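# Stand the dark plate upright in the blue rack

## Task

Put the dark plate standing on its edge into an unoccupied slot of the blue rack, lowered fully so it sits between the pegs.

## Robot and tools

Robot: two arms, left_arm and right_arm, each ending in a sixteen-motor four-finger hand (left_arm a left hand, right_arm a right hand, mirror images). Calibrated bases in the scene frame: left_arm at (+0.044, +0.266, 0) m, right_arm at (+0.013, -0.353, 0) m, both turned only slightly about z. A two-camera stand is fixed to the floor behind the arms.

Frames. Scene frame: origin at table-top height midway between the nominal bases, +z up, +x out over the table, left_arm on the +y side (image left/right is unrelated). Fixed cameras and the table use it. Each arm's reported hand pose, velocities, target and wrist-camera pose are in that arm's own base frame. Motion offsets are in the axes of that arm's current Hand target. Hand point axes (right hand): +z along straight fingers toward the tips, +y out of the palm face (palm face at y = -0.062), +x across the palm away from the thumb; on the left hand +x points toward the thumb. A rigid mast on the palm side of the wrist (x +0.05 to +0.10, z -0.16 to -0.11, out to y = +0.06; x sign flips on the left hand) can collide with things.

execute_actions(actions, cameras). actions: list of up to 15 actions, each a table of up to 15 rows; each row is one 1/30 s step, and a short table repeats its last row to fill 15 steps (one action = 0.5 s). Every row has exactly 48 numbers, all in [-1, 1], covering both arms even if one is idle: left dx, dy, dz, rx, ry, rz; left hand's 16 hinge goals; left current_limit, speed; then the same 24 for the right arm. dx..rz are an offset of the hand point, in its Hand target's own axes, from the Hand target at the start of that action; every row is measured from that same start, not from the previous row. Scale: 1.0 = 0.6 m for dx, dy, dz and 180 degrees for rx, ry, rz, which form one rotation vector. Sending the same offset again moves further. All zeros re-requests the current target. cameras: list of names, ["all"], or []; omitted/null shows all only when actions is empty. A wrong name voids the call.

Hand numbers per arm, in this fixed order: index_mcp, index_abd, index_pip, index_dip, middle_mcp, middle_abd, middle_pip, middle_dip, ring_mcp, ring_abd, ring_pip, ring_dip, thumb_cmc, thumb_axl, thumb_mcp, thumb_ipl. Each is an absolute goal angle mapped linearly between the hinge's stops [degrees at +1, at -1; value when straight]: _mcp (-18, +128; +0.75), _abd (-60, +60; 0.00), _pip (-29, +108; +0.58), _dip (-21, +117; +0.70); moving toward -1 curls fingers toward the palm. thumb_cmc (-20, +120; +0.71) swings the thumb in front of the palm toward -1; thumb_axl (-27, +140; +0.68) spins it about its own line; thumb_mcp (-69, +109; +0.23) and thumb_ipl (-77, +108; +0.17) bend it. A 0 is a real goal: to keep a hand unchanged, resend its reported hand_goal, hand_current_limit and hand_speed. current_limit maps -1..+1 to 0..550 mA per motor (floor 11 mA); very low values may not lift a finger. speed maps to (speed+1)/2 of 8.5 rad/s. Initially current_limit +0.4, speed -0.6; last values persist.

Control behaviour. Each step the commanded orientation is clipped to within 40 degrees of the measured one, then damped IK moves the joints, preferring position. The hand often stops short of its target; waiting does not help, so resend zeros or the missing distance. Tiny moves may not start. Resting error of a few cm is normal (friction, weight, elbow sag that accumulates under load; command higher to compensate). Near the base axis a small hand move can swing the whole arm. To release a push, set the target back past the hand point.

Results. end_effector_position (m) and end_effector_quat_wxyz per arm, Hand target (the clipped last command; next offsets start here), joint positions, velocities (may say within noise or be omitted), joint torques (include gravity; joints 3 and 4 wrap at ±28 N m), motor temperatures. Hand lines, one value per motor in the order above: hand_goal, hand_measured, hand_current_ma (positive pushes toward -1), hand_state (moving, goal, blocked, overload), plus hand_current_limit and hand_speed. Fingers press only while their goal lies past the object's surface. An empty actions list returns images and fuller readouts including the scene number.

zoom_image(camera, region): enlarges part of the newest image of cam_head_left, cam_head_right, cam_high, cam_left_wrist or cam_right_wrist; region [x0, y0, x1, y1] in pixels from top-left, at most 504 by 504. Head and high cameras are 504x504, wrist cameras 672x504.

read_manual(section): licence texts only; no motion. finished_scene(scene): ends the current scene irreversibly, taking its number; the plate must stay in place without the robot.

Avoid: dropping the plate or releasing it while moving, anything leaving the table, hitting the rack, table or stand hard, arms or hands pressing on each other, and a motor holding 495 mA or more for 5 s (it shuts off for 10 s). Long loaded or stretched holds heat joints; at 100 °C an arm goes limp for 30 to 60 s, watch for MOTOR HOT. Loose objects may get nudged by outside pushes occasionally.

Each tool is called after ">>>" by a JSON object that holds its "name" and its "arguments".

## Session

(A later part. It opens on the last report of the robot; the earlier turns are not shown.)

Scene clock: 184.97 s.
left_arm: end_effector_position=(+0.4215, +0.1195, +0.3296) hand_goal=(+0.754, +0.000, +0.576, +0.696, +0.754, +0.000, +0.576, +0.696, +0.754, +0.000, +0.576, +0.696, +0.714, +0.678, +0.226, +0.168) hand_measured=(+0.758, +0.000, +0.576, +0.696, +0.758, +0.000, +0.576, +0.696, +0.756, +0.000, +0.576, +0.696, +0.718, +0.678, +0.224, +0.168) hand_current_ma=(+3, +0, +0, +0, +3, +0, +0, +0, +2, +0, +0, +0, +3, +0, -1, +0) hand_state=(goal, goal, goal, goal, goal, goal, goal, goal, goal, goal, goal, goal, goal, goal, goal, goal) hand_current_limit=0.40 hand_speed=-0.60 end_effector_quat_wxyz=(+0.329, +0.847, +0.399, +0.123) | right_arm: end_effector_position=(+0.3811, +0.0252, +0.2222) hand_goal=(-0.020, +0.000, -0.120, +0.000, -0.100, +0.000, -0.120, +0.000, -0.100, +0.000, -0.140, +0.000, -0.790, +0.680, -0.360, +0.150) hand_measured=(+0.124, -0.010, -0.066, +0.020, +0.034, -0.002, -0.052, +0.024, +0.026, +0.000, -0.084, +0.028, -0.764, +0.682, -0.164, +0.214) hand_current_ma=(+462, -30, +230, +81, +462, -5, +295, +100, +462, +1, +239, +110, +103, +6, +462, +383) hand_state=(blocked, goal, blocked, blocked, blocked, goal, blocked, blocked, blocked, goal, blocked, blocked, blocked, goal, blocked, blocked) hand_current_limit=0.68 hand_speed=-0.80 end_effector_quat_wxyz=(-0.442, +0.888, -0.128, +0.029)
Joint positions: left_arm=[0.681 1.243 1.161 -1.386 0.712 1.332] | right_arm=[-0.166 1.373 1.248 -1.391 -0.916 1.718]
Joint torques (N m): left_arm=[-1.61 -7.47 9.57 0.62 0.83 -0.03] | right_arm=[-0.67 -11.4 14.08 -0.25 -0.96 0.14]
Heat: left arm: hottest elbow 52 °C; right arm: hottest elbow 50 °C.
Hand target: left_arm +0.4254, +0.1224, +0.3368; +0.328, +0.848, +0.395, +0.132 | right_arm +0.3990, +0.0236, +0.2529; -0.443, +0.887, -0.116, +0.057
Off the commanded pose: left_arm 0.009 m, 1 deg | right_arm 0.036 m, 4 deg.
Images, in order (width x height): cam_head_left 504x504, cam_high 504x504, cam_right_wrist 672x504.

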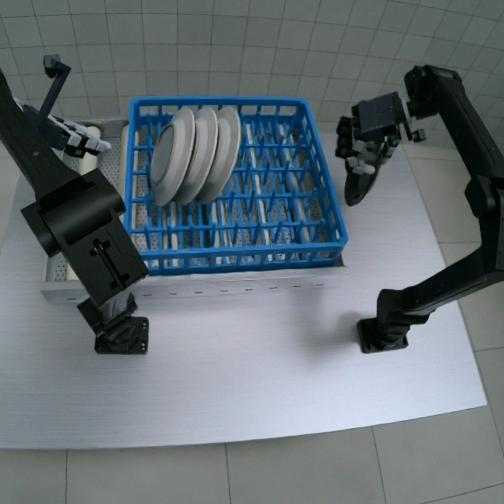

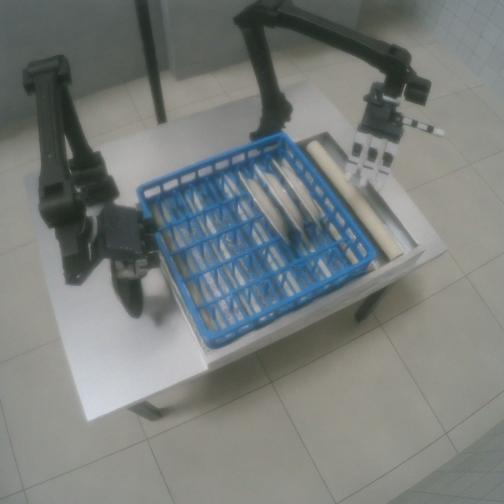

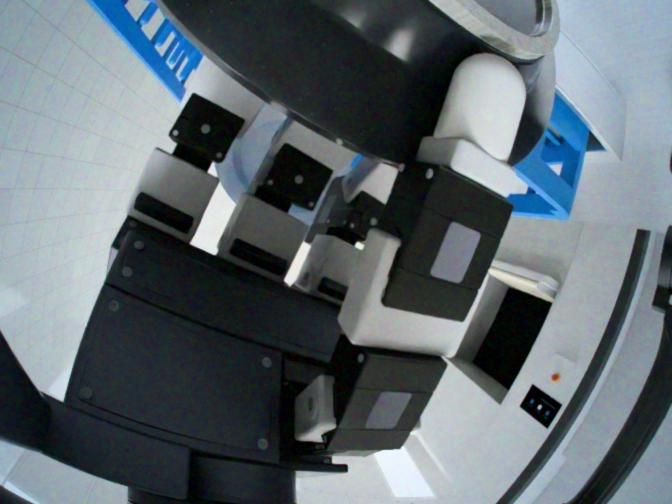

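>>> {"name": "execute_actions", "arguments": {"actions": [[[0,0,0,0,0,0,0.754,0,0.576,0.696,0.754,0,0.576,0.696,0.754,0,0.576,0.696,0.714,0.678,0.226,0.168,0.4,-0.6,0.0005,-0.0638,-0.0262,0,0,0,-0.02,0,-0.12,0.0,-0.1,0,-0.12,0.0,-0.1,0,-0.14,0.0,-0.79,0.68,-0.36,0.15,0.68,-0.8]],[[0,0,0,0,0,0,0.754,0,0.576,0.696,0.754,0,0.576,0.696,0.754,0,0.576,0.696,0.714,0.678,0.226,0.168,0.4,-0.6,0.0005,-0.0638,-0.0262,0,0,0,-0.02,0,-0.12,0.0,-0.1,0,-0.12,0.0,-0.1,0,-0.14,0.0,-0.79,0.68,-0.36,0.15,0.68,-0.8]]], "cameras": ["cam_head_left", "cam_right_wrist","cam_high"]}}

>>> {"name": "zoom_image", "arguments": {"camera": "cam_head_left", "region": [300, 130, 400, 230]}}

Scene clock: 188.67 s.
left_arm: end_effector_position=(+0.4215, +0.1195, +0.3296) hand_goal=(+0.754, +0.000, +0.576, +0.696, +0.754, +0.000, +0.576, +0.696, +0.754, +0.000, +0.576, +0.696, +0.714, +0.678, +0.226, +0.168) hand_measured=(+0.758, +0.000, +0.576, +0.696, +0.758, +0.000, +0.576, +0.696, +0.756, +0.000, +0.576, +0.696, +0.718, +0.678, +0.224, +0.168) hand_current_ma=(+3, +0, +0, +0, +3, +0, +0, +0, +2, +0, +0, +0, +3, +0, -1, +0) hand_state=(goal, goal, goal, goal, goal, goal, goal, goal, goal, goal, goal, goal, goal, goal, goal, goal) hand_current_limit=0.40 hand_speed=-0.60 end_effector_quat_wxyz=(+0.329, +0.847, +0.399, +0.123) | right_arm: end_effector_position=(+0.3930, +0.0390, +0.3011) hand_goal=(-0.020, +0.000, -0.120, +0.000, -0.100, +0.000, -0.120, +0.000, -0.100, +0.000, -0.140, +0.000, -0.790, +0.680, -0.360, +0.150) hand_measured=(+0.124, -0.008, -0.068, +0.020, +0.034, -0.002, -0.052, +0.024, +0.026, +0.000, -0.084, +0.030, -0.764, +0.684, -0.162, +0.214) hand_current_ma=(+462, -22, +221, +75, +462, -6, +295, +100, +462, +1, +239, +120, +103, +12, +462, +383) hand_state=(blocked, goal, blocked, goal, blocked, goal, blocked, blocked, blocked, goal, blocked, blocked, blocked, goal, blocked, blocked) hand_current_limit=0.68 hand_speed=-0.80 end_effector_quat_wxyz=(-0.441, +0.887, -0.133, +0.031)
Joint positions: left_arm=[0.681 1.243 1.161 -1.386 0.712 1.332] | right_arm=[-0.128 1.38 1.462 -1.535 -0.909 1.798]
Joint torques (N m): left_arm=[-1.67 -7.59 9.55 0.64 0.83 -0.03] | right_arm=[0.15 -11.58 14.56 -0.4 -0.92 0.12]
Heat: left arm: hottest elbow 52 °C; right arm: hottest elbow 50 °C.
Hand target: left_arm +0.4254, +0.1224, +0.3368; +0.328, +0.848, +0.395, +0.132 | right_arm +0.4050, +0.0438, +0.3331; -0.443, +0.887, -0.116, +0.057
Off the commanded pose: left_arm 0.009 m, 1 deg | right_arm 0.035 m, 4 deg.
Images, in order (width x height): cam_head_left 504x504, cam_high 504x504, cam_right_wrist 672x504.

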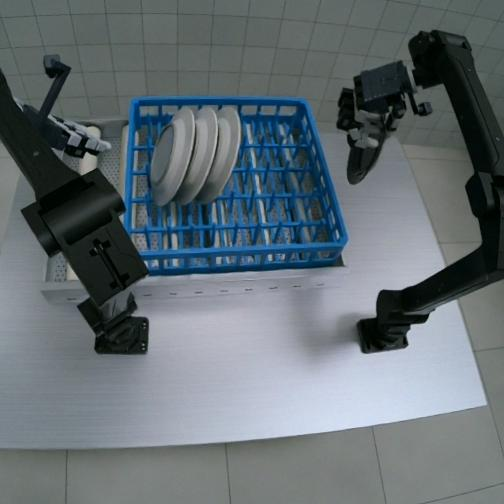

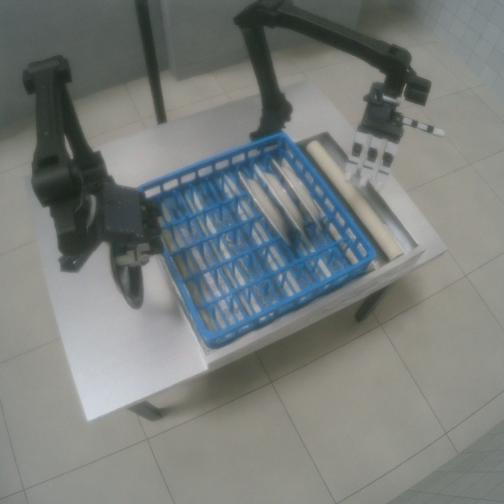

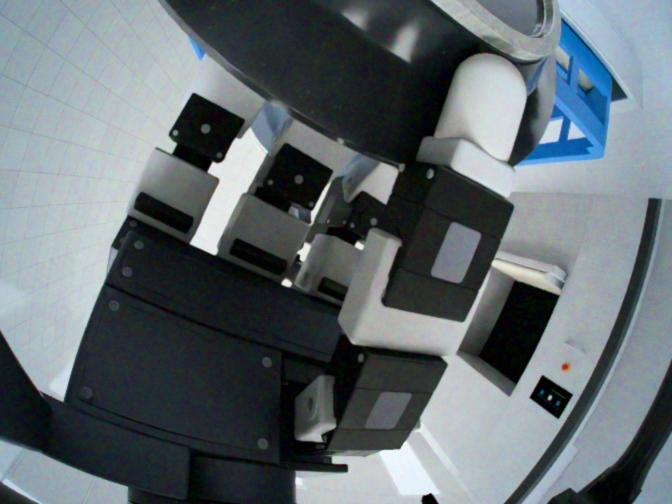

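Scaled by 5.040 from the camera's 504x504 image, which has a finer 720x720 frame.

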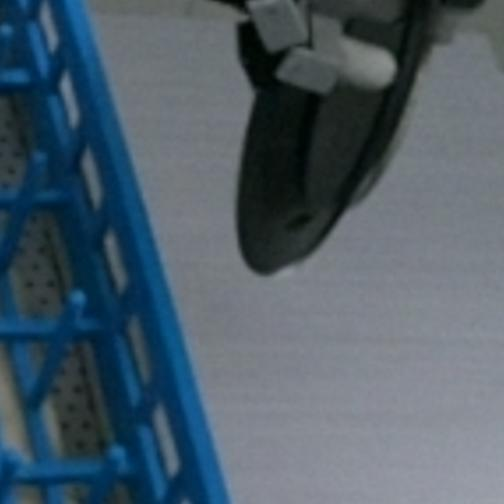

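>>> {"name": "execute_actions", "arguments": {"actions": [[[0,0,0,0,0,0,0.754,0,0.576,0.696,0.754,0,0.576,0.696,0.754,0,0.576,0.696,0.714,0.678,0.226,0.168,0.4,-0.6,-0.0025,-0.0652,-0.0173,0.0058,0.0129,-0.0172,-0.02,0,-0.12,0.0,-0.1,0,-0.12,0.0,-0.1,0,-0.14,0.0,-0.79,0.68,-0.36,0.15,0.68,-0.8]],[[0,0,0,0,0,0,0.754,0,0.576,0.696,0.754,0,0.576,0.696,0.754,0,0.576,0.696,0.714,0.678,0.226,0.168,0.4,-0.6,-0.0025,-0.0652,-0.0173,0.0058,0.0129,-0.0172,-0.02,0,-0.12,0.0,-0.1,0,-0.12,0.0,-0.1,0,-0.14,0.0,-0.79,0.68,-0.36,0.15,0.68,-0.8]]], "cameras": ["cam_head_left", "cam_head_right", "cam_right_wrist","cam_high"]}}

>>> {"name": "zoom_image", "arguments": {"camera": "cam_head_left", "region": [280, 80, 400, 200]}}

Scene clock: 192.83 s.
left_arm: end_effector_position=(+0.4215, +0.1195, +0.3296) hand_goal=(+0.754, +0.000, +0.576, +0.696, +0.754, +0.000, +0.576, +0.696, +0.754, +0.000, +0.576, +0.696, +0.714, +0.678, +0.226, +0.168) hand_measured=(+0.758, +0.000, +0.576, +0.696, +0.758, +0.000, +0.576, +0.696, +0.756, +0.000, +0.576, +0.696, +0.718, +0.678, +0.224, +0.168) hand_current_ma=(+3, +0, +0, +0, +3, +0, +0, +0, +2, +0, +0, +0, +3, +0, -1, +0) hand_state=(goal, goal, goal, goal, goal, goal, goal, goal, goal, goal, goal, goal, goal, goal, goal, goal) hand_current_limit=0.40 hand_speed=-0.60 end_effector_quat_wxyz=(+0.329, +0.847, +0.399, +0.123) | right_arm: end_effector_position=(+0.3929, +0.0684, +0.3701) hand_goal=(-0.020, +0.000, -0.120, +0.000, -0.100, +0.000, -0.120, +0.000, -0.100, +0.000, -0.140, +0.000, -0.790, +0.680, -0.360, +0.150) hand_measured=(+0.124, -0.008, -0.068, +0.020, +0.034, -0.002, -0.052, +0.024, +0.026, +0.000, -0.084, +0.030, -0.764, +0.684, -0.162, +0.214) hand_current_ma=(+462, -22, +221, +75, +462, -6, +295, +100, +462, +1, +239, +120, +103, +13, +462, +383) hand_state=(blocked, goal, blocked, goal, blocked, goal, blocked, blocked, blocked, goal, blocked, blocked, blocked, goal, blocked, blocked) hand_current_limit=0.68 hand_speed=-0.80 end_effector_quat_wxyz=(-0.445, +0.885, -0.115, +0.070)
Joint positions: left_arm=[0.681 1.243 1.161 -1.386 0.712 1.332] | right_arm=[-0.057 1.33 1.591 -1.535 -0.9 1.916]
Joint torques (N m): left_arm=[-1.73 -7.47 9.57 0.64 0.83 -0.04] | right_arm=[0.21 -11.28 14.46 1.77 -0.96 0.08]
Heat: left arm: hottest elbow 52 °C; right arm: hottest elbow 51 °C.
Hand target: left_arm +0.4254, +0.1224, +0.3368; +0.328, +0.848, +0.395, +0.132 | right_arm +0.4073, +0.0740, +0.4083; -0.450, +0.881, -0.085, +0.119
Off the commanded pose: left_arm 0.009 m, 1 deg | right_arm 0.041 m, 7 deg.
Images, in order (width x height): cam_head_left 504x504, cam_head_right 504x504, cam_high 504x504, cam_right_wrist 672x504.

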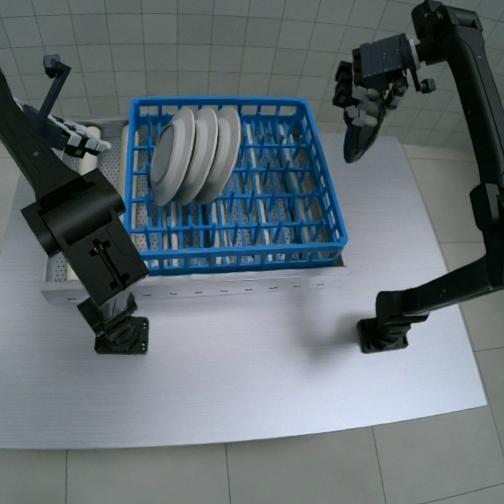

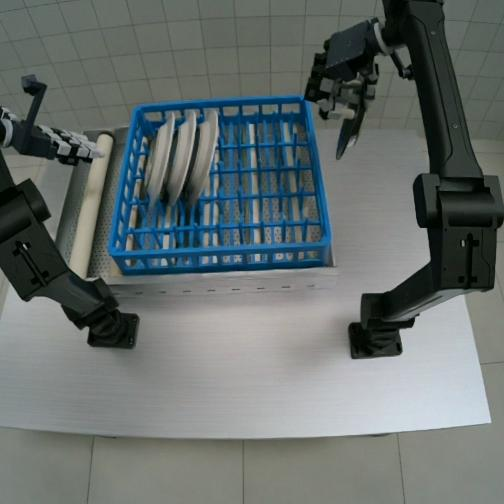

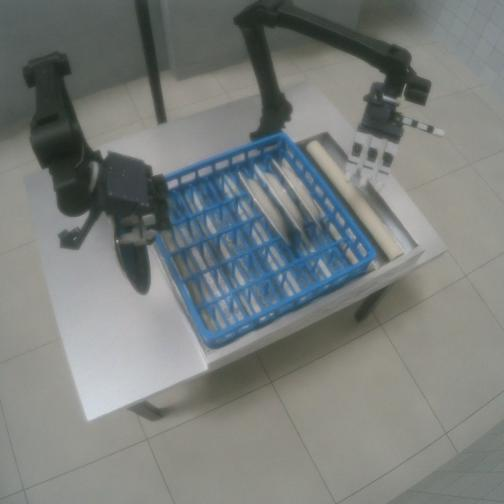

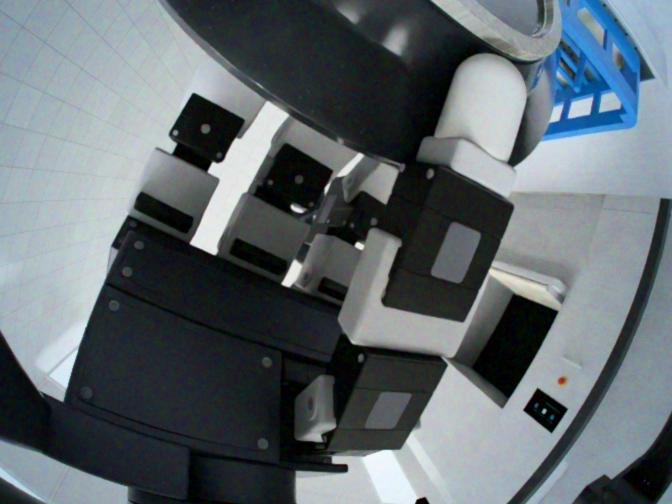

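Scaled by 4.200 from the camera's 504x504 image, which has a finer 720x720 frame.

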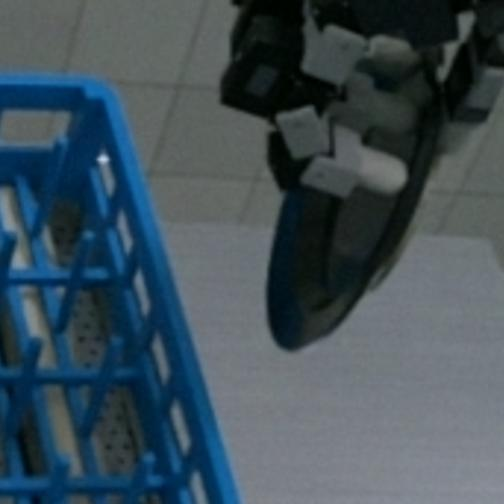

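>>> {"name": "execute_actions", "arguments": {"actions": [[[0,0,0,0,0,0,0.754,0,0.576,0.696,0.754,0,0.576,0.696,0.754,0,0.576,0.696,0.714,0.678,0.226,0.168,0.4,-0.6,-0.0115,-0.0408,0.0324,0.0037,-0.0226,-0.0158,-0.02,0,-0.12,0.0,-0.1,0,-0.12,0.0,-0.1,0,-0.14,0.0,-0.79,0.68,-0.36,0.15,0.68,-0.8]],[[0,0,0,0,0,0,0.754,0,0.576,0.696,0.754,0,0.576,0.696,0.754,0,0.576,0.696,0.714,0.678,0.226,0.168,0.4,-0.6,-0.009,-0.037,0.0365,0.0037,-0.0226,-0.0158,-0.02,0,-0.12,0.0,-0.1,0,-0.12,0.0,-0.1,0,-0.14,0.0,-0.79,0.68,-0.36,0.15,0.68,-0.8]]], "cameras": ["cam_head_left", "cam_head_right", "cam_right_wrist","cam_high"]}}

>>> {"name": "zoom_image", "arguments": {"camera": "cam_head_left", "region": [240, 80, 400, 240]}}

>>> {"name": "zoom_image", "arguments": {"camera": "cam_head_right", "region": [220, 60, 380, 220]}}

Scene clock: 195.10 s.
left_arm: end_effector_position=(+0.4215, +0.1195, +0.3296) hand_goal=(+0.754, +0.000, +0.576, +0.696, +0.754, +0.000, +0.576, +0.696, +0.754, +0.000, +0.576, +0.696, +0.714, +0.678, +0.226, +0.168) hand_measured=(+0.758, +0.000, +0.576, +0.696, +0.758, +0.000, +0.576, +0.696, +0.756, +0.000, +0.576, +0.696, +0.718, +0.678, +0.224, +0.168) hand_current_ma=(+3, +0, +0, +0, +3, +0, +0, +0, +2, +0, +0, +0, +3, +0, -1, +0) hand_state=(goal, goal, goal, goal, goal, goal, goal, goal, goal, goal, goal, goal, goal, goal, goal, goal) hand_current_limit=0.40 hand_speed=-0.60 end_effector_quat_wxyz=(+0.329, +0.847, +0.399, +0.123) | right_arm: end_effector_position=(+0.3987, +0.1327, +0.3870) hand_goal=(-0.020, +0.000, -0.120, +0.000, -0.100, +0.000, -0.120, +0.000, -0.100, +0.000, -0.140, +0.000, -0.790, +0.680, -0.360, +0.150) hand_measured=(+0.078, +0.000, -0.092, +0.010, -0.012, -0.004, -0.054, +0.024, -0.028, +0.000, -0.096, +0.020, -0.758, +0.692, -0.130, +0.208) hand_current_ma=(+462, -2, +113, +36, +421, -10, +287, +100, +336, +1, +182, +77, +137, +55, +462, +340) hand_state=(blocked, goal, blocked, goal, blocked, goal, blocked, blocked, blocked, goal, blocked, goal, blocked, goal, blocked, blocked) hand_current_limit=0.68 hand_speed=-0.80 end_effector_quat_wxyz=(-0.453, +0.890, -0.038, +0.044)
Joint positions: left_arm=[0.681 1.243 1.161 -1.386 0.712 1.332] | right_arm=[0.102 1.384 1.686 -1.553 -0.905 1.914]
Joint torques (N m): left_arm=[-1.73 -7.47 9.55 0.64 0.84 -0.03] | right_arm=[-0.5 -11.99 14.57 0.17 -0.99 -0.21]
Heat: left arm: hottest elbow 52 °C; right arm: hottest elbow 51 °C.
Hand target: left_arm +0.4254, +0.1224, +0.3368; +0.328, +0.848, +0.395, +0.132 | right_arm +0.4067, +0.1362, +0.4211; -0.459, +0.885, -0.007, +0.080
Off the commanded pose: left_arm 0.009 m, 1 deg | right_arm 0.035 m, 5 deg.
Images, in order (width x height): cam_head_left 504x504, cam_head_right 504x504, cam_high 504x504, cam_right_wrist 672x504.

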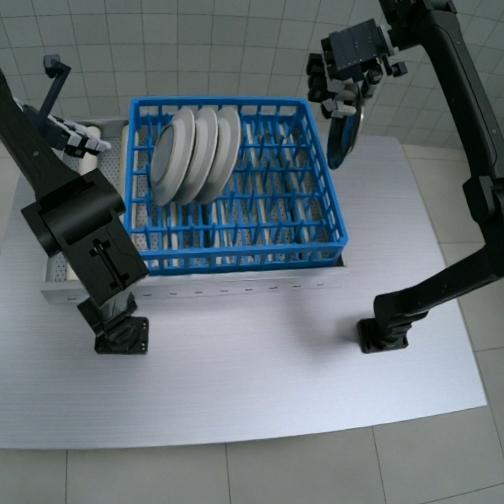

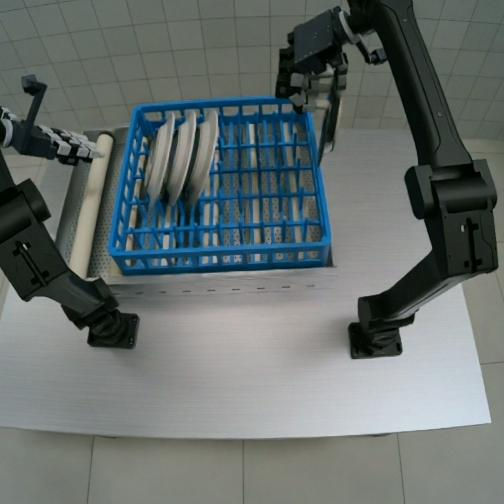

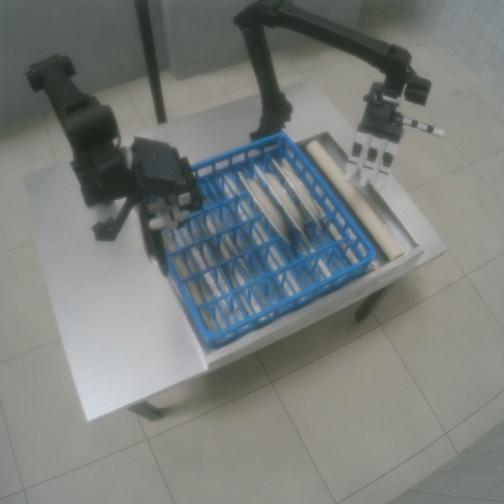

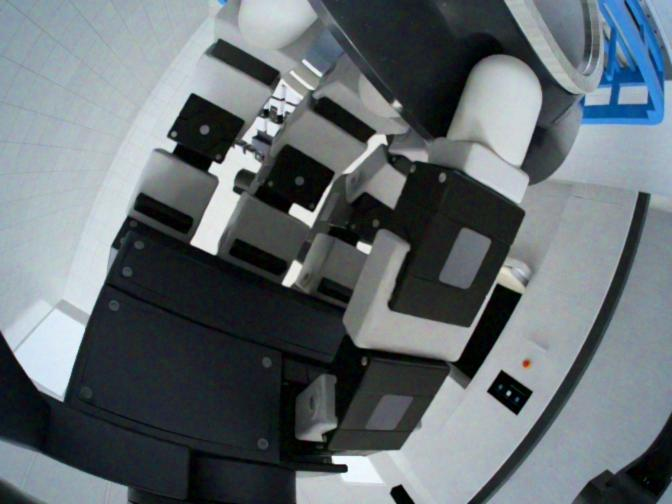

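Scaled by 3.150 from the camera's 504x504 image, which has a finer 720x720 frame.

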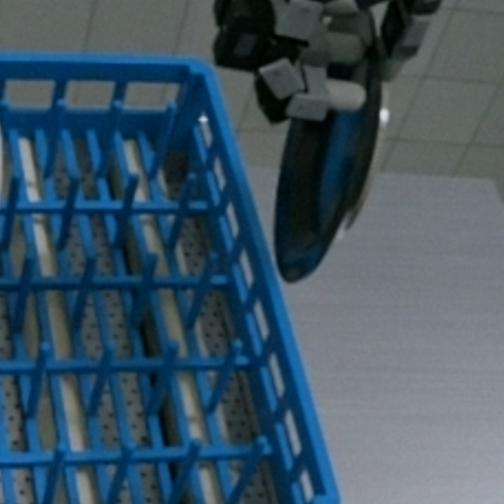

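Scaled by 3.150 from the camera's 504x504 image, which has a finer 720x720 frame.

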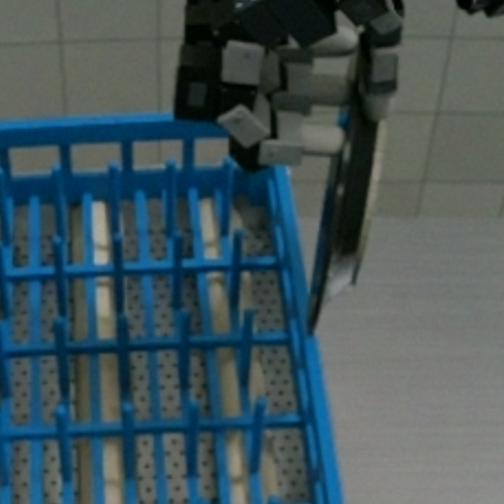

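>>> {"name": "zoom_image", "arguments": {"camera": "cam_high", "region": [100, 140, 240, 280]}}

>>> {"name": "zoom_image", "arguments": {"camera": "cam_head_right", "region": [270, 60, 360, 150]}}

>>> {"name": "zoom_image", "arguments": {"camera": "cam_right_wrist", "region": [200, 0, 672, 300]}}

Scaled by 3.600 from the camera's 504x504 image, which has a finer 720x720 frame.

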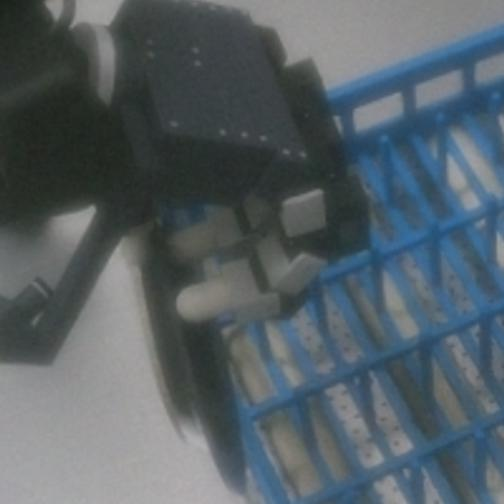

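Scaled by 5.600 from the camera's 504x504 image, which has a finer 720x720 frame.

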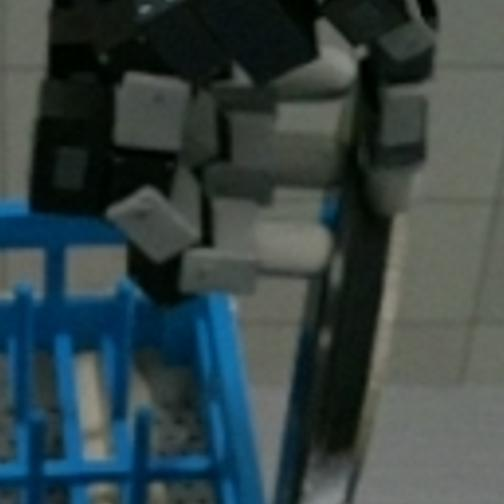

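Scaled by 1.068 from the camera's 672x504 image, which has a finer 960x720 frame.

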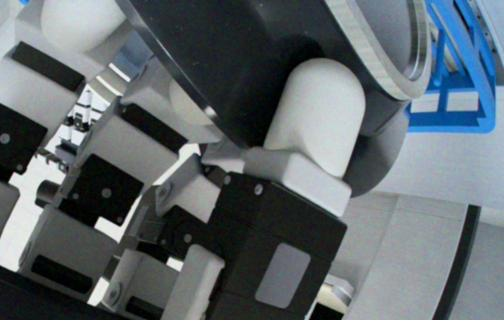

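>>> {"name": "execute_actions", "arguments": {"actions": []}}

Scene clock: 196.60 s.
left_arm: end_effector_position=(+0.4215, +0.1195, +0.3296) hand_goal=(+0.754, +0.000, +0.576, +0.696, +0.754, +0.000, +0.576, +0.696, +0.754, +0.000, +0.576, +0.696, +0.714, +0.678, +0.226, +0.168) hand_measured=(+0.758, +0.000, +0.576, +0.696, +0.758, +0.000, +0.576, +0.696, +0.756, +0.000, +0.576, +0.696, +0.718, +0.678, +0.224, +0.168) hand_current_ma=(+3, +0, +0, +0, +3, +0, +0, +0, +2, +0, +0, +0, +3, +0, -1, +0) hand_state=(goal, goal, goal, goal, goal, goal, goal, goal, goal, goal, goal, goal, goal, goal, goal, goal) hand_current_limit=0.40 hand_speed=-0.60 end_effector_quat_wxyz=(+0.329, +0.847, +0.399, +0.123) | right_arm: end_effector_position=(+0.3987, +0.1327, +0.3870) hand_goal=(-0.020, +0.000, -0.120, +0.000, -0.100, +0.000, -0.120, +0.000, -0.100, +0.000, -0.140, +0.000, -0.790, +0.680, -0.360, +0.150) hand_measured=(+0.078, +0.000, -0.092, +0.010, -0.012, -0.004, -0.054, +0.024, -0.028, +0.000, -0.096, +0.020, -0.758, +0.692, -0.130, +0.208) hand_current_ma=(+462, -2, +113, +36, +421, -10, +287, +100, +336, +1, +182, +77, +137, +55, +462, +340) hand_state=(blocked, goal, blocked, goal, blocked, goal, blocked, blocked, blocked, goal, blocked, goal, blocked, goal, blocked, blocked) hand_current_limit=0.68 hand_speed=-0.80 end_effector_quat_wxyz=(-0.453, +0.890, -0.038, +0.044)
Joint positions: left_arm=[0.681 1.243 1.161 -1.386 0.712 1.332] | right_arm=[0.102 1.384 1.686 -1.553 -0.905 1.914]
Joint velocities: within noise
Joint torques (N m): left_arm=[-1.67 -7.53 9.57 0.64 0.83 -0.04] | right_arm=[-0.62 -11.99 14.69 0.24 -0.99 -0.2]
Motor temperatures (°C): left_arm=[30 36 52 30 34 30] | right_arm=[32 32 51 30 32 28]
Heat: left arm: hottest elbow 52 °C; right arm: hottest elbow 51 °C.
Hand target: left_arm +0.4254, +0.1224, +0.3368; +0.328, +0.848, +0.395, +0.132 | right_arm +0.4067, +0.1362, +0.4211; -0.459, +0.885, -0.007, +0.080
Off the commanded pose: left_arm 0.009 m, 1 deg | right_arm 0.035 m, 5 deg.

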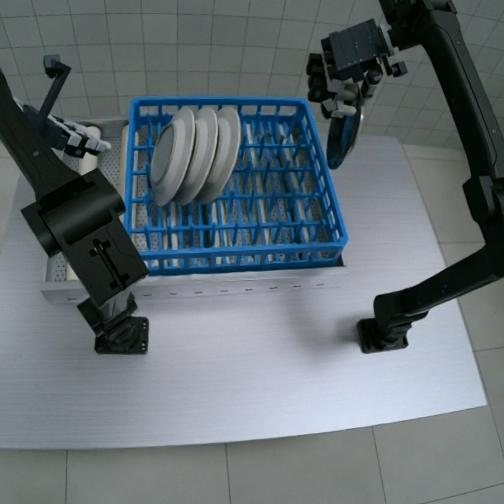

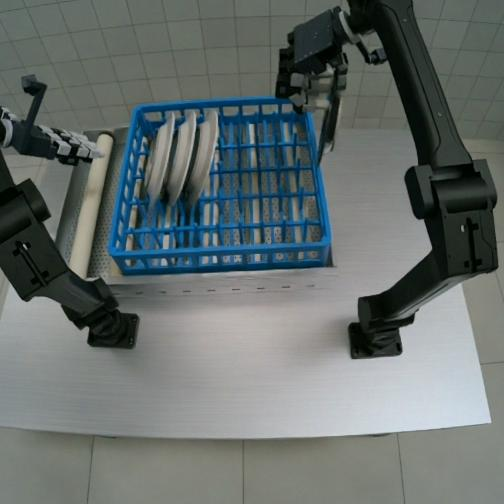

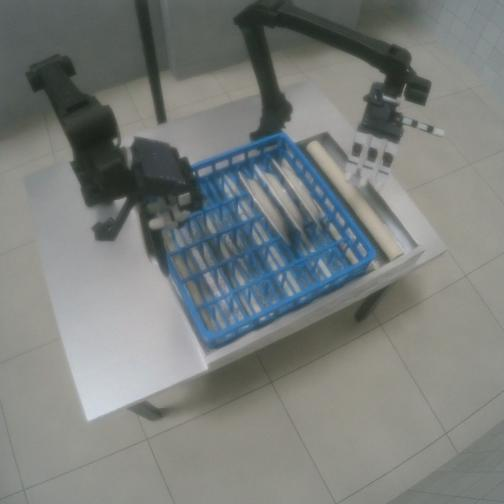

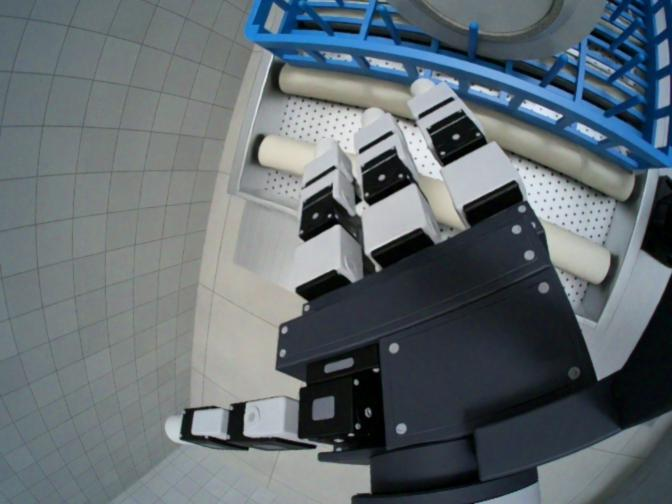

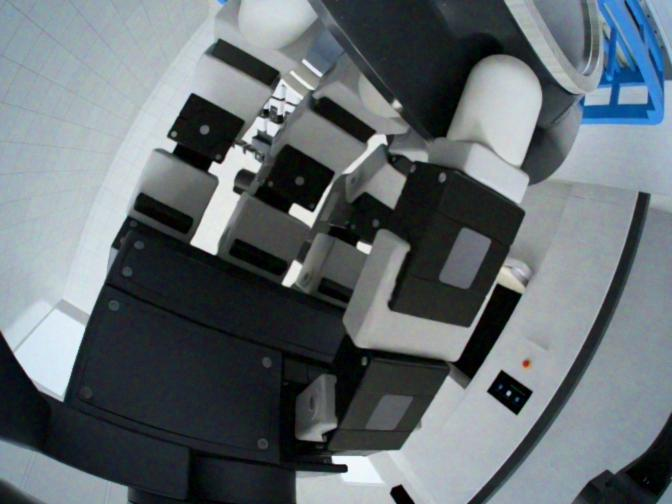

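>>> {"name": "execute_actions", "arguments": {"actions": [[[0,0,0,0,0,0,0.754,0,0.576,0.696,0.754,0,0.576,0.696,0.754,0,0.576,0.696,0.714,0.678,0.226,0.168,0.4,-0.6,0,0,0,0,0,0,0.0,0,-0.12,0.0,-0.08,0,-0.12,0.0,-0.075,0,-0.14,0.0,-0.80,0.68,-0.38,0.13,0.78,-0.8]],[[0,0,0,0,0,0,0.754,0,0.576,0.696,0.754,0,0.576,0.696,0.754,0,0.576,0.696,0.714,0.678,0.226,0.168,0.4,-0.6,0,0,0,0,0,0,0.01,0,-0.12,0.0,-0.07,0,-0.12,0.0,-0.06,0,-0.13,0.0,-0.80,0.68,-0.38,0.13,0.78,-0.8]]], "cameras": ["cam_right_wrist"]}}

Scene clock: 200.77 s.
left_arm: end_effector_position=(+0.4215, +0.1195, +0.3296) hand_goal=(+0.754, +0.000, +0.576, +0.696, +0.754, +0.000, +0.576, +0.696, +0.754, +0.000, +0.576, +0.696, +0.714, +0.678, +0.226, +0.168) hand_measured=(+0.758, +0.000, +0.576, +0.696, +0.758, +0.000, +0.576, +0.696, +0.756, +0.000, +0.576, +0.696, +0.718, +0.678, +0.224, +0.168) hand_current_ma=(+3, +0, +0, +0, +3, +0, +0, +0, +2, +0, +0, +0, +3, +0, -1, +0) hand_state=(goal, goal, goal, goal, goal, goal, goal, goal, goal, goal, goal, goal, goal, goal, goal, goal) hand_current_limit=0.40 hand_speed=-0.60 end_effector_quat_wxyz=(+0.329, +0.847, +0.399, +0.123) | right_arm: end_effector_position=(+0.3988, +0.1327, +0.3869) hand_goal=(+0.010, +0.000, -0.120, +0.000, -0.070, +0.000, -0.120, +0.000, -0.060, +0.000, -0.130, +0.000, -0.800, +0.680, -0.380, +0.130) hand_measured=(+0.078, +0.000, -0.092, +0.010, -0.012, -0.004, -0.054, +0.024, -0.026, +0.000, -0.096, +0.020, -0.758, +0.692, -0.130, +0.208) hand_current_ma=(+318, -2, +113, +36, +268, -10, +287, +100, +147, +1, +137, +76, +183, +55, +490, +471) hand_state=(blocked, goal, blocked, goal, blocked, goal, blocked, blocked, blocked, goal, blocked, goal, blocked, goal, blocked, blocked) hand_current_limit=0.78 hand_speed=-0.80 end_effector_quat_wxyz=(-0.452, +0.890, -0.038, +0.044)
Joint positions: left_arm=[0.681 1.243 1.161 -1.386 0.712 1.332] | right_arm=[0.102 1.384 1.686 -1.553 -0.905 1.914]
Joint torques (N m): left_arm=[-1.73 -7.53 9.57 0.61 0.83 -0.03] | right_arm=[-0.32 -11.63 14.69 -0.14 -0.95 -0.23]
Heat: left arm: hottest elbow 52 °C; right arm: hottest elbow 51 °C.
Hand target: left_arm +0.4254, +0.1224, +0.3368; +0.328, +0.848, +0.395, +0.132 | right_arm +0.4067, +0.1362, +0.4211; -0.459, +0.885, -0.007, +0.080
Off the commanded pose: left_arm 0.009 m, 1 deg | right_arm 0.035 m, 5 deg.
Images, in order (width x height): cam_right_wrist 672x504.

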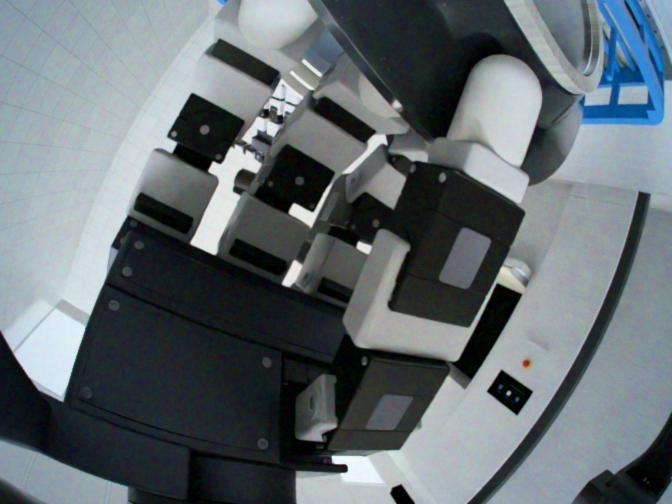

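>>> {"name": "execute_actions", "arguments": {"actions": [[[0,0,0,0,0,0,0.754,0,0.576,0.696,0.754,0,0.576,0.696,0.754,0,0.576,0.696,0.714,0.678,0.226,0.168,0.4,-0.6,0.0027,-0.0163,-0.0113,0,0,0,0.01,0,-0.12,0.0,-0.07,0,-0.12,0.0,-0.06,0,-0.13,0.0,-0.80,0.68,-0.38,0.13,0.78,-0.8]],[[0,0,0,0,0,0,0.754,0,0.576,0.696,0.754,0,0.576,0.696,0.754,0,0.576,0.696,0.714,0.678,0.226,0.168,0.4,-0.6,-0.002,-0.0145,0.0203,0.0011,-0.0068,-0.0047,0.01,0,-0.12,0.0,-0.07,0,-0.12,0.0,-0.06,0,-0.13,0.0,-0.80,0.68,-0.38,0.13,0.78,-0.8]],[[0,0,0,0,0,0,0.754,0,0.576,0.696,0.754,0,0.576,0.696,0.754,0,0.576,0.696,0.714,0.678,0.226,0.168,0.4,-0.6,-0.002,-0.0145,0.0203,0.0011,-0.0068,-0.0047,0.01,0,-0.12,0.0,-0.07,0,-0.12,0.0,-0.06,0,-0.13,0.0,-0.80,0.68,-0.38,0.13,0.78,-0.8]]], "cameras": ["cam_head_left", "cam_head_right", "cam_right_wrist","cam_high"]}}

>>> {"name": "zoom_image", "arguments": {"camera": "cam_head_left", "region": [240, 60, 400, 220]}}

>>> {"name": "zoom_image", "arguments": {"camera": "cam_head_right", "region": [220, 60, 380, 220]}}

Scene clock: 203.90 s.
left_arm: end_effector_position=(+0.4215, +0.1195, +0.3296) hand_goal=(+0.754, +0.000, +0.576, +0.696, +0.754, +0.000, +0.576, +0.696, +0.754, +0.000, +0.576, +0.696, +0.714, +0.678, +0.226, +0.168) hand_measured=(+0.758, +0.000, +0.576, +0.696, +0.758, +0.000, +0.576, +0.696, +0.756, +0.000, +0.576, +0.696, +0.718, +0.678, +0.224, +0.168) hand_current_ma=(+3, +0, +0, +0, +3, +0, +0, +0, +2, +0, +0, +0, +3, +0, -1, +0) hand_state=(goal, goal, goal, goal, goal, goal, goal, goal, goal, goal, goal, goal, goal, goal, goal, goal) hand_current_limit=0.40 hand_speed=-0.60 end_effector_quat_wxyz=(+0.329, +0.847, +0.399, +0.123) | right_arm: end_effector_position=(+0.3980, +0.1585, +0.3981) hand_goal=(+0.010, +0.000, -0.120, +0.000, -0.070, +0.000, -0.120, +0.000, -0.060, +0.000, -0.130, +0.000, -0.800, +0.680, -0.380, +0.130) hand_measured=(+0.078, +0.000, -0.092, +0.010, -0.012, -0.004, -0.054, +0.024, -0.026, +0.000, -0.096, +0.014, -0.758, +0.692, -0.130, +0.206) hand_current_ma=(+318, -2, +113, +36, +268, -10, +287, +100, +147, +1, +137, +53, +183, +55, +490, +469) hand_state=(blocked, goal, blocked, goal, blocked, goal, blocked, blocked, blocked, goal, blocked, goal, blocked, goal, blocked, blocked) hand_current_limit=0.78 hand_speed=-0.80 end_effector_quat_wxyz=(-0.452, +0.892, -0.010, +0.030)
Joint positions: left_arm=[0.681 1.243 1.161 -1.386 0.712 1.332] | right_arm=[0.166 1.417 1.751 -1.587 -0.9 1.914]
Joint torques (N m): left_arm=[-1.61 -7.59 9.57 0.61 0.83 -0.03] | right_arm=[-0.85 -12.28 14.49 1.1 -0.83 0.01]
Heat: left arm: hottest elbow 52 °C; right arm: hottest elbow 52 °C.
Hand target: left_arm +0.4254, +0.1224, +0.3368; +0.328, +0.848, +0.395, +0.132 | right_arm +0.4065, +0.1662, +0.4330; -0.460, +0.885, +0.016, +0.067
Off the commanded pose: left_arm 0.009 m, 1 deg | right_arm 0.037 m, 5 deg.
Images, in order (width x height): cam_head_left 504x504, cam_head_right 504x504, cam_high 504x504, cam_right_wrist 672x504.

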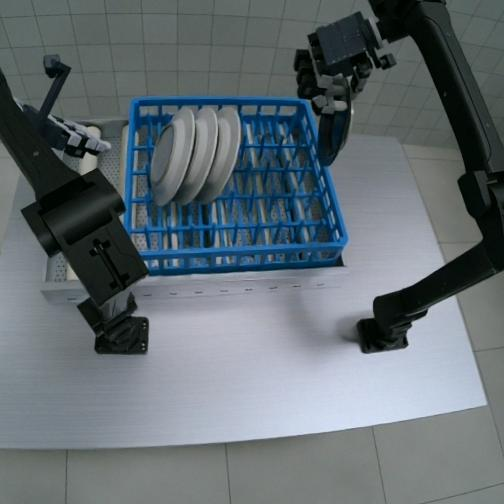

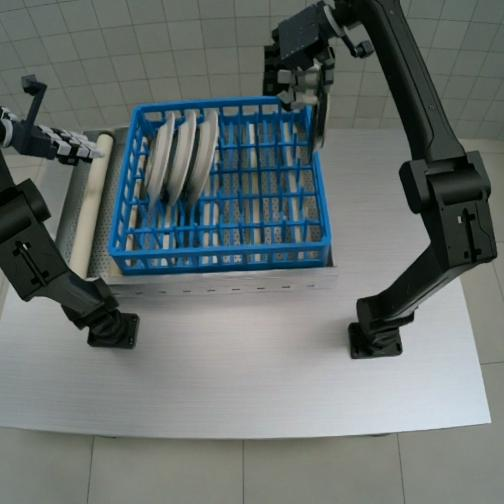

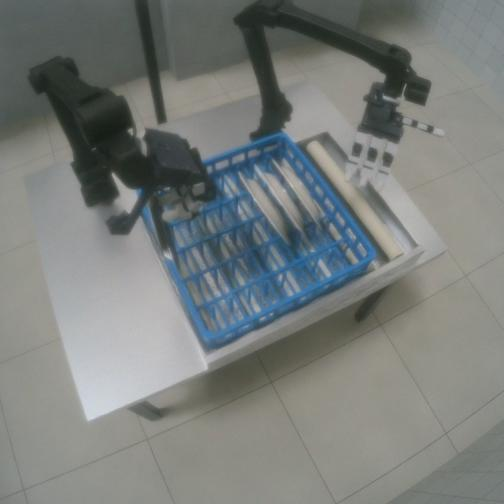

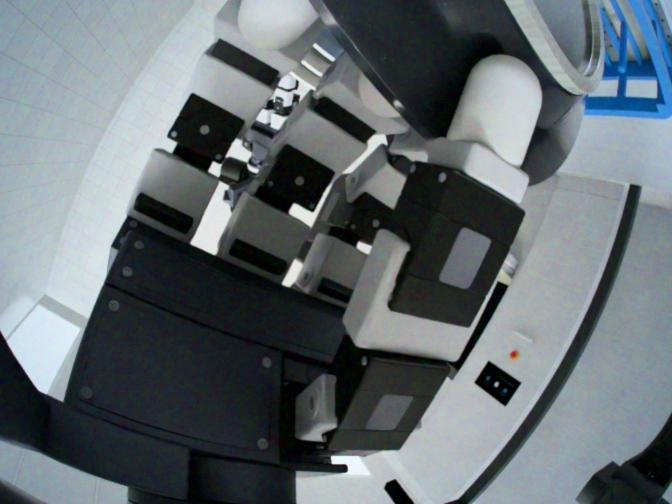

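Scaled by 3.150 from the camera's 504x504 image, which has a finer 720x720 frame.

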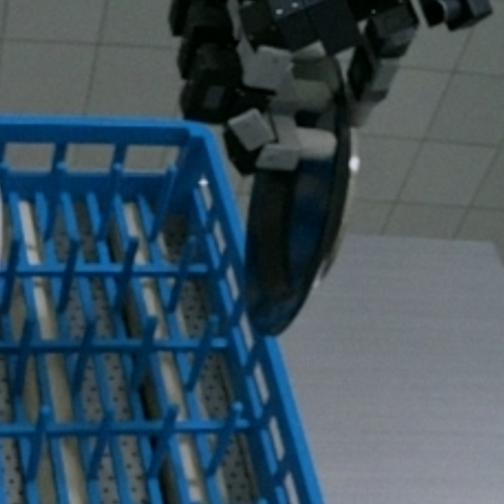

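Scaled by 3.150 from the camera's 504x504 image, which has a finer 720x720 frame.

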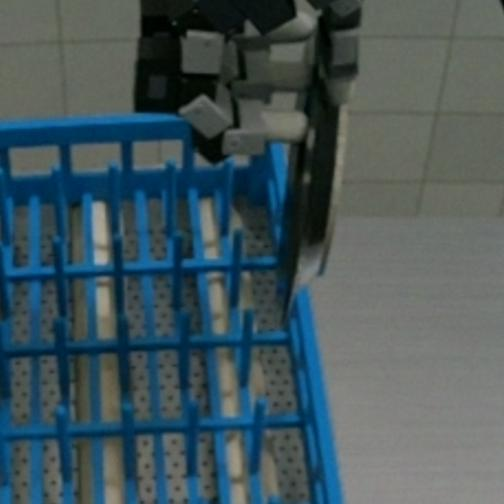

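>>> {"name": "execute_actions", "arguments": {"actions": [[[0,0,0,0,0,0,0.754,0,0.576,0.696,0.754,0,0.576,0.696,0.754,0,0.576,0.696,0.714,0.678,0.226,0.168,0.4,-0.6,-0.001,-0.0145,0.0203,0.0016,-0.01,-0.0068,0.01,0,-0.12,0.0,-0.07,0,-0.12,0.0,-0.06,0,-0.13,0.0,-0.80,0.68,-0.38,0.13,0.78,-0.8]],[[0,0,0,0,0,0,0.754,0,0.576,0.696,0.754,0,0.576,0.696,0.754,0,0.576,0.696,0.714,0.678,0.226,0.168,0.4,-0.6,0.000,-0.0145,0.0203,0.0016,-0.01,-0.0068,0.01,0,-0.12,0.0,-0.07,0,-0.12,0.0,-0.06,0,-0.13,0.0,-0.80,0.68,-0.38,0.13,0.78,-0.8]]], "cameras": ["cam_head_left", "cam_head_right", "cam_right_wrist","cam_high"]}}

>>> {"name": "zoom_image", "arguments": {"camera": "cam_head_left", "region": [240, 60, 400, 220]}}

>>> {"name": "zoom_image", "arguments": {"camera": "cam_head_right", "region": [220, 60, 380, 220]}}

>>> {"name": "zoom_image", "arguments": {"camera": "cam_high", "region": [100, 140, 240, 280]}}

Scene clock: 205.70 s.
left_arm: end_effector_position=(+0.4215, +0.1195, +0.3296) hand_goal=(+0.754, +0.000, +0.576, +0.696, +0.754, +0.000, +0.576, +0.696, +0.754, +0.000, +0.576, +0.696, +0.714, +0.678, +0.226, +0.168) hand_measured=(+0.758, +0.000, +0.576, +0.696, +0.758, +0.000, +0.576, +0.696, +0.756, +0.000, +0.576, +0.696, +0.718, +0.678, +0.224, +0.168) hand_current_ma=(+3, +0, +0, +0, +3, +0, +0, +0, +2, +0, +0, +0, +3, +0, -1, +0) hand_state=(goal, goal, goal, goal, goal, goal, goal, goal, goal, goal, goal, goal, goal, goal, goal, goal) hand_current_limit=0.40 hand_speed=-0.60 end_effector_quat_wxyz=(+0.329, +0.847, +0.399, +0.123) | right_arm: end_effector_position=(+0.4011, +0.1884, +0.3981) hand_goal=(+0.010, +0.000, -0.120, +0.000, -0.070, +0.000, -0.120, +0.000, -0.060, +0.000, -0.130, +0.000, -0.800, +0.680, -0.380, +0.130) hand_measured=(+0.078, +0.000, -0.092, +0.008, -0.012, -0.004, -0.054, +0.024, -0.026, +0.000, -0.102, +0.012, -0.758, +0.692, -0.130, +0.206) hand_current_ma=(+318, -2, +115, +30, +268, -10, +287, +100, +149, +1, +113, +46, +183, +55, +490, +466) hand_state=(blocked, goal, blocked, goal, blocked, goal, blocked, blocked, blocked, goal, blocked, goal, blocked, goal, blocked, blocked) hand_current_limit=0.78 hand_speed=-0.80 end_effector_quat_wxyz=(-0.453, +0.891, +0.020, +0.015)
Joint positions: left_arm=[0.681 1.243 1.161 -1.386 0.712 1.332] | right_arm=[0.233 1.455 1.791 -1.587 -0.9 1.914]
Joint torques (N m): left_arm=[-1.67 -7.53 9.57 0.62 0.83 -0.03] | right_arm=[0.44 -12.75 14.58 0.2 -1.06 -0.03]
Heat: left arm: hottest elbow 52 °C; right arm: hottest elbow 53 °C.
Hand target: left_arm +0.4254, +0.1224, +0.3368; +0.328, +0.848, +0.395, +0.132 | right_arm +0.4062, +0.1962, +0.4334; -0.463, +0.884, +0.049, +0.050
Off the commanded pose: left_arm 0.009 m, 1 deg | right_arm 0.036 m, 5 deg.
Images, in order (width x height): cam_head_left 504x504, cam_head_right 504x504, cam_high 504x504, cam_right_wrist 672x504.

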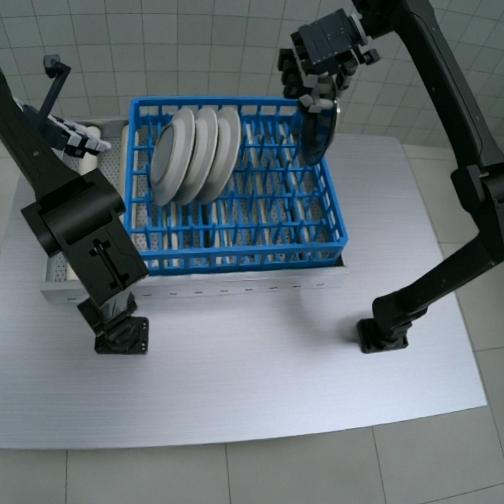

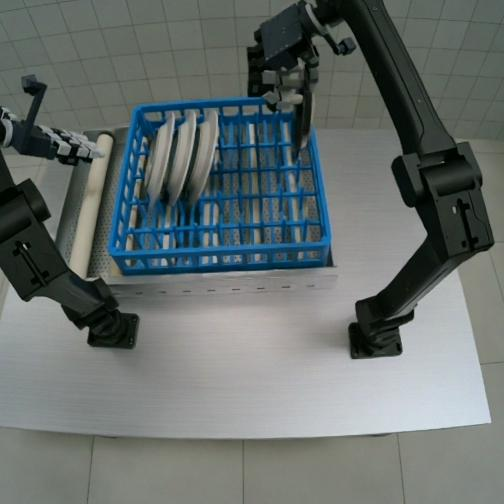

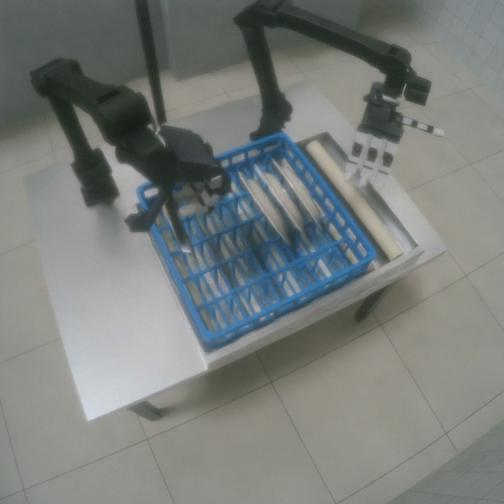

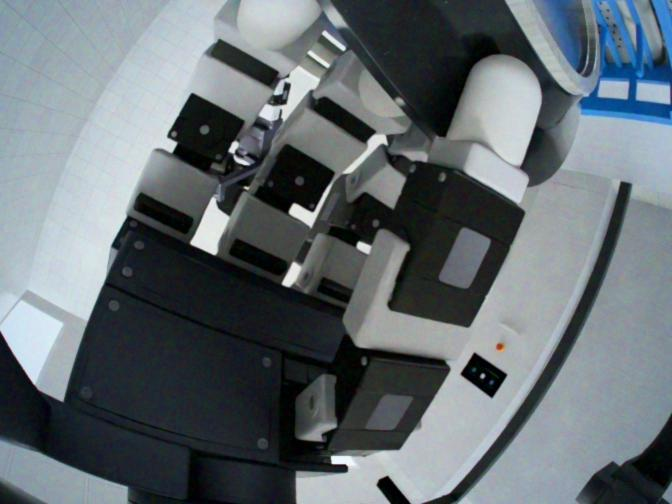

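Scaled by 3.150 from the camera's 504x504 image, which has a finer 720x720 frame.

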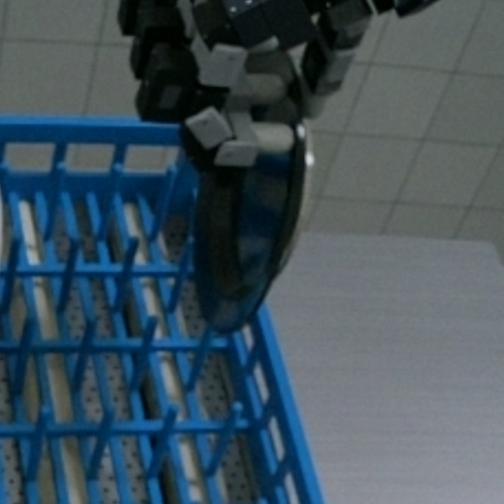

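Scaled by 3.150 from the camera's 504x504 image, which has a finer 720x720 frame.

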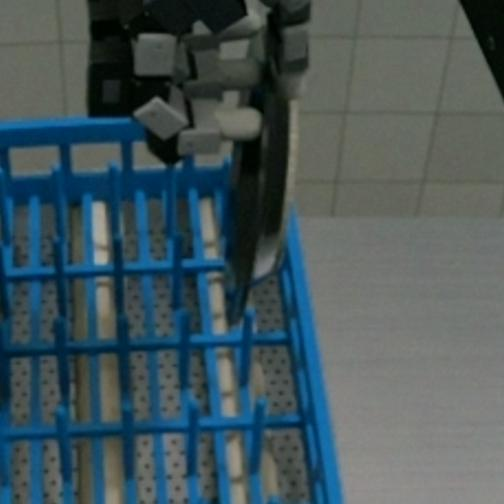

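Scaled by 3.600 from the camera's 504x504 image, which has a finer 720x720 frame.

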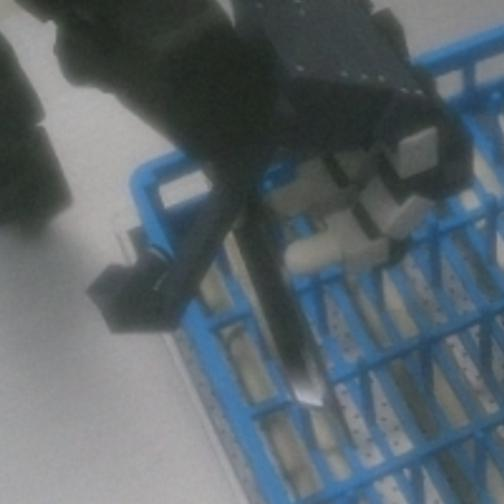

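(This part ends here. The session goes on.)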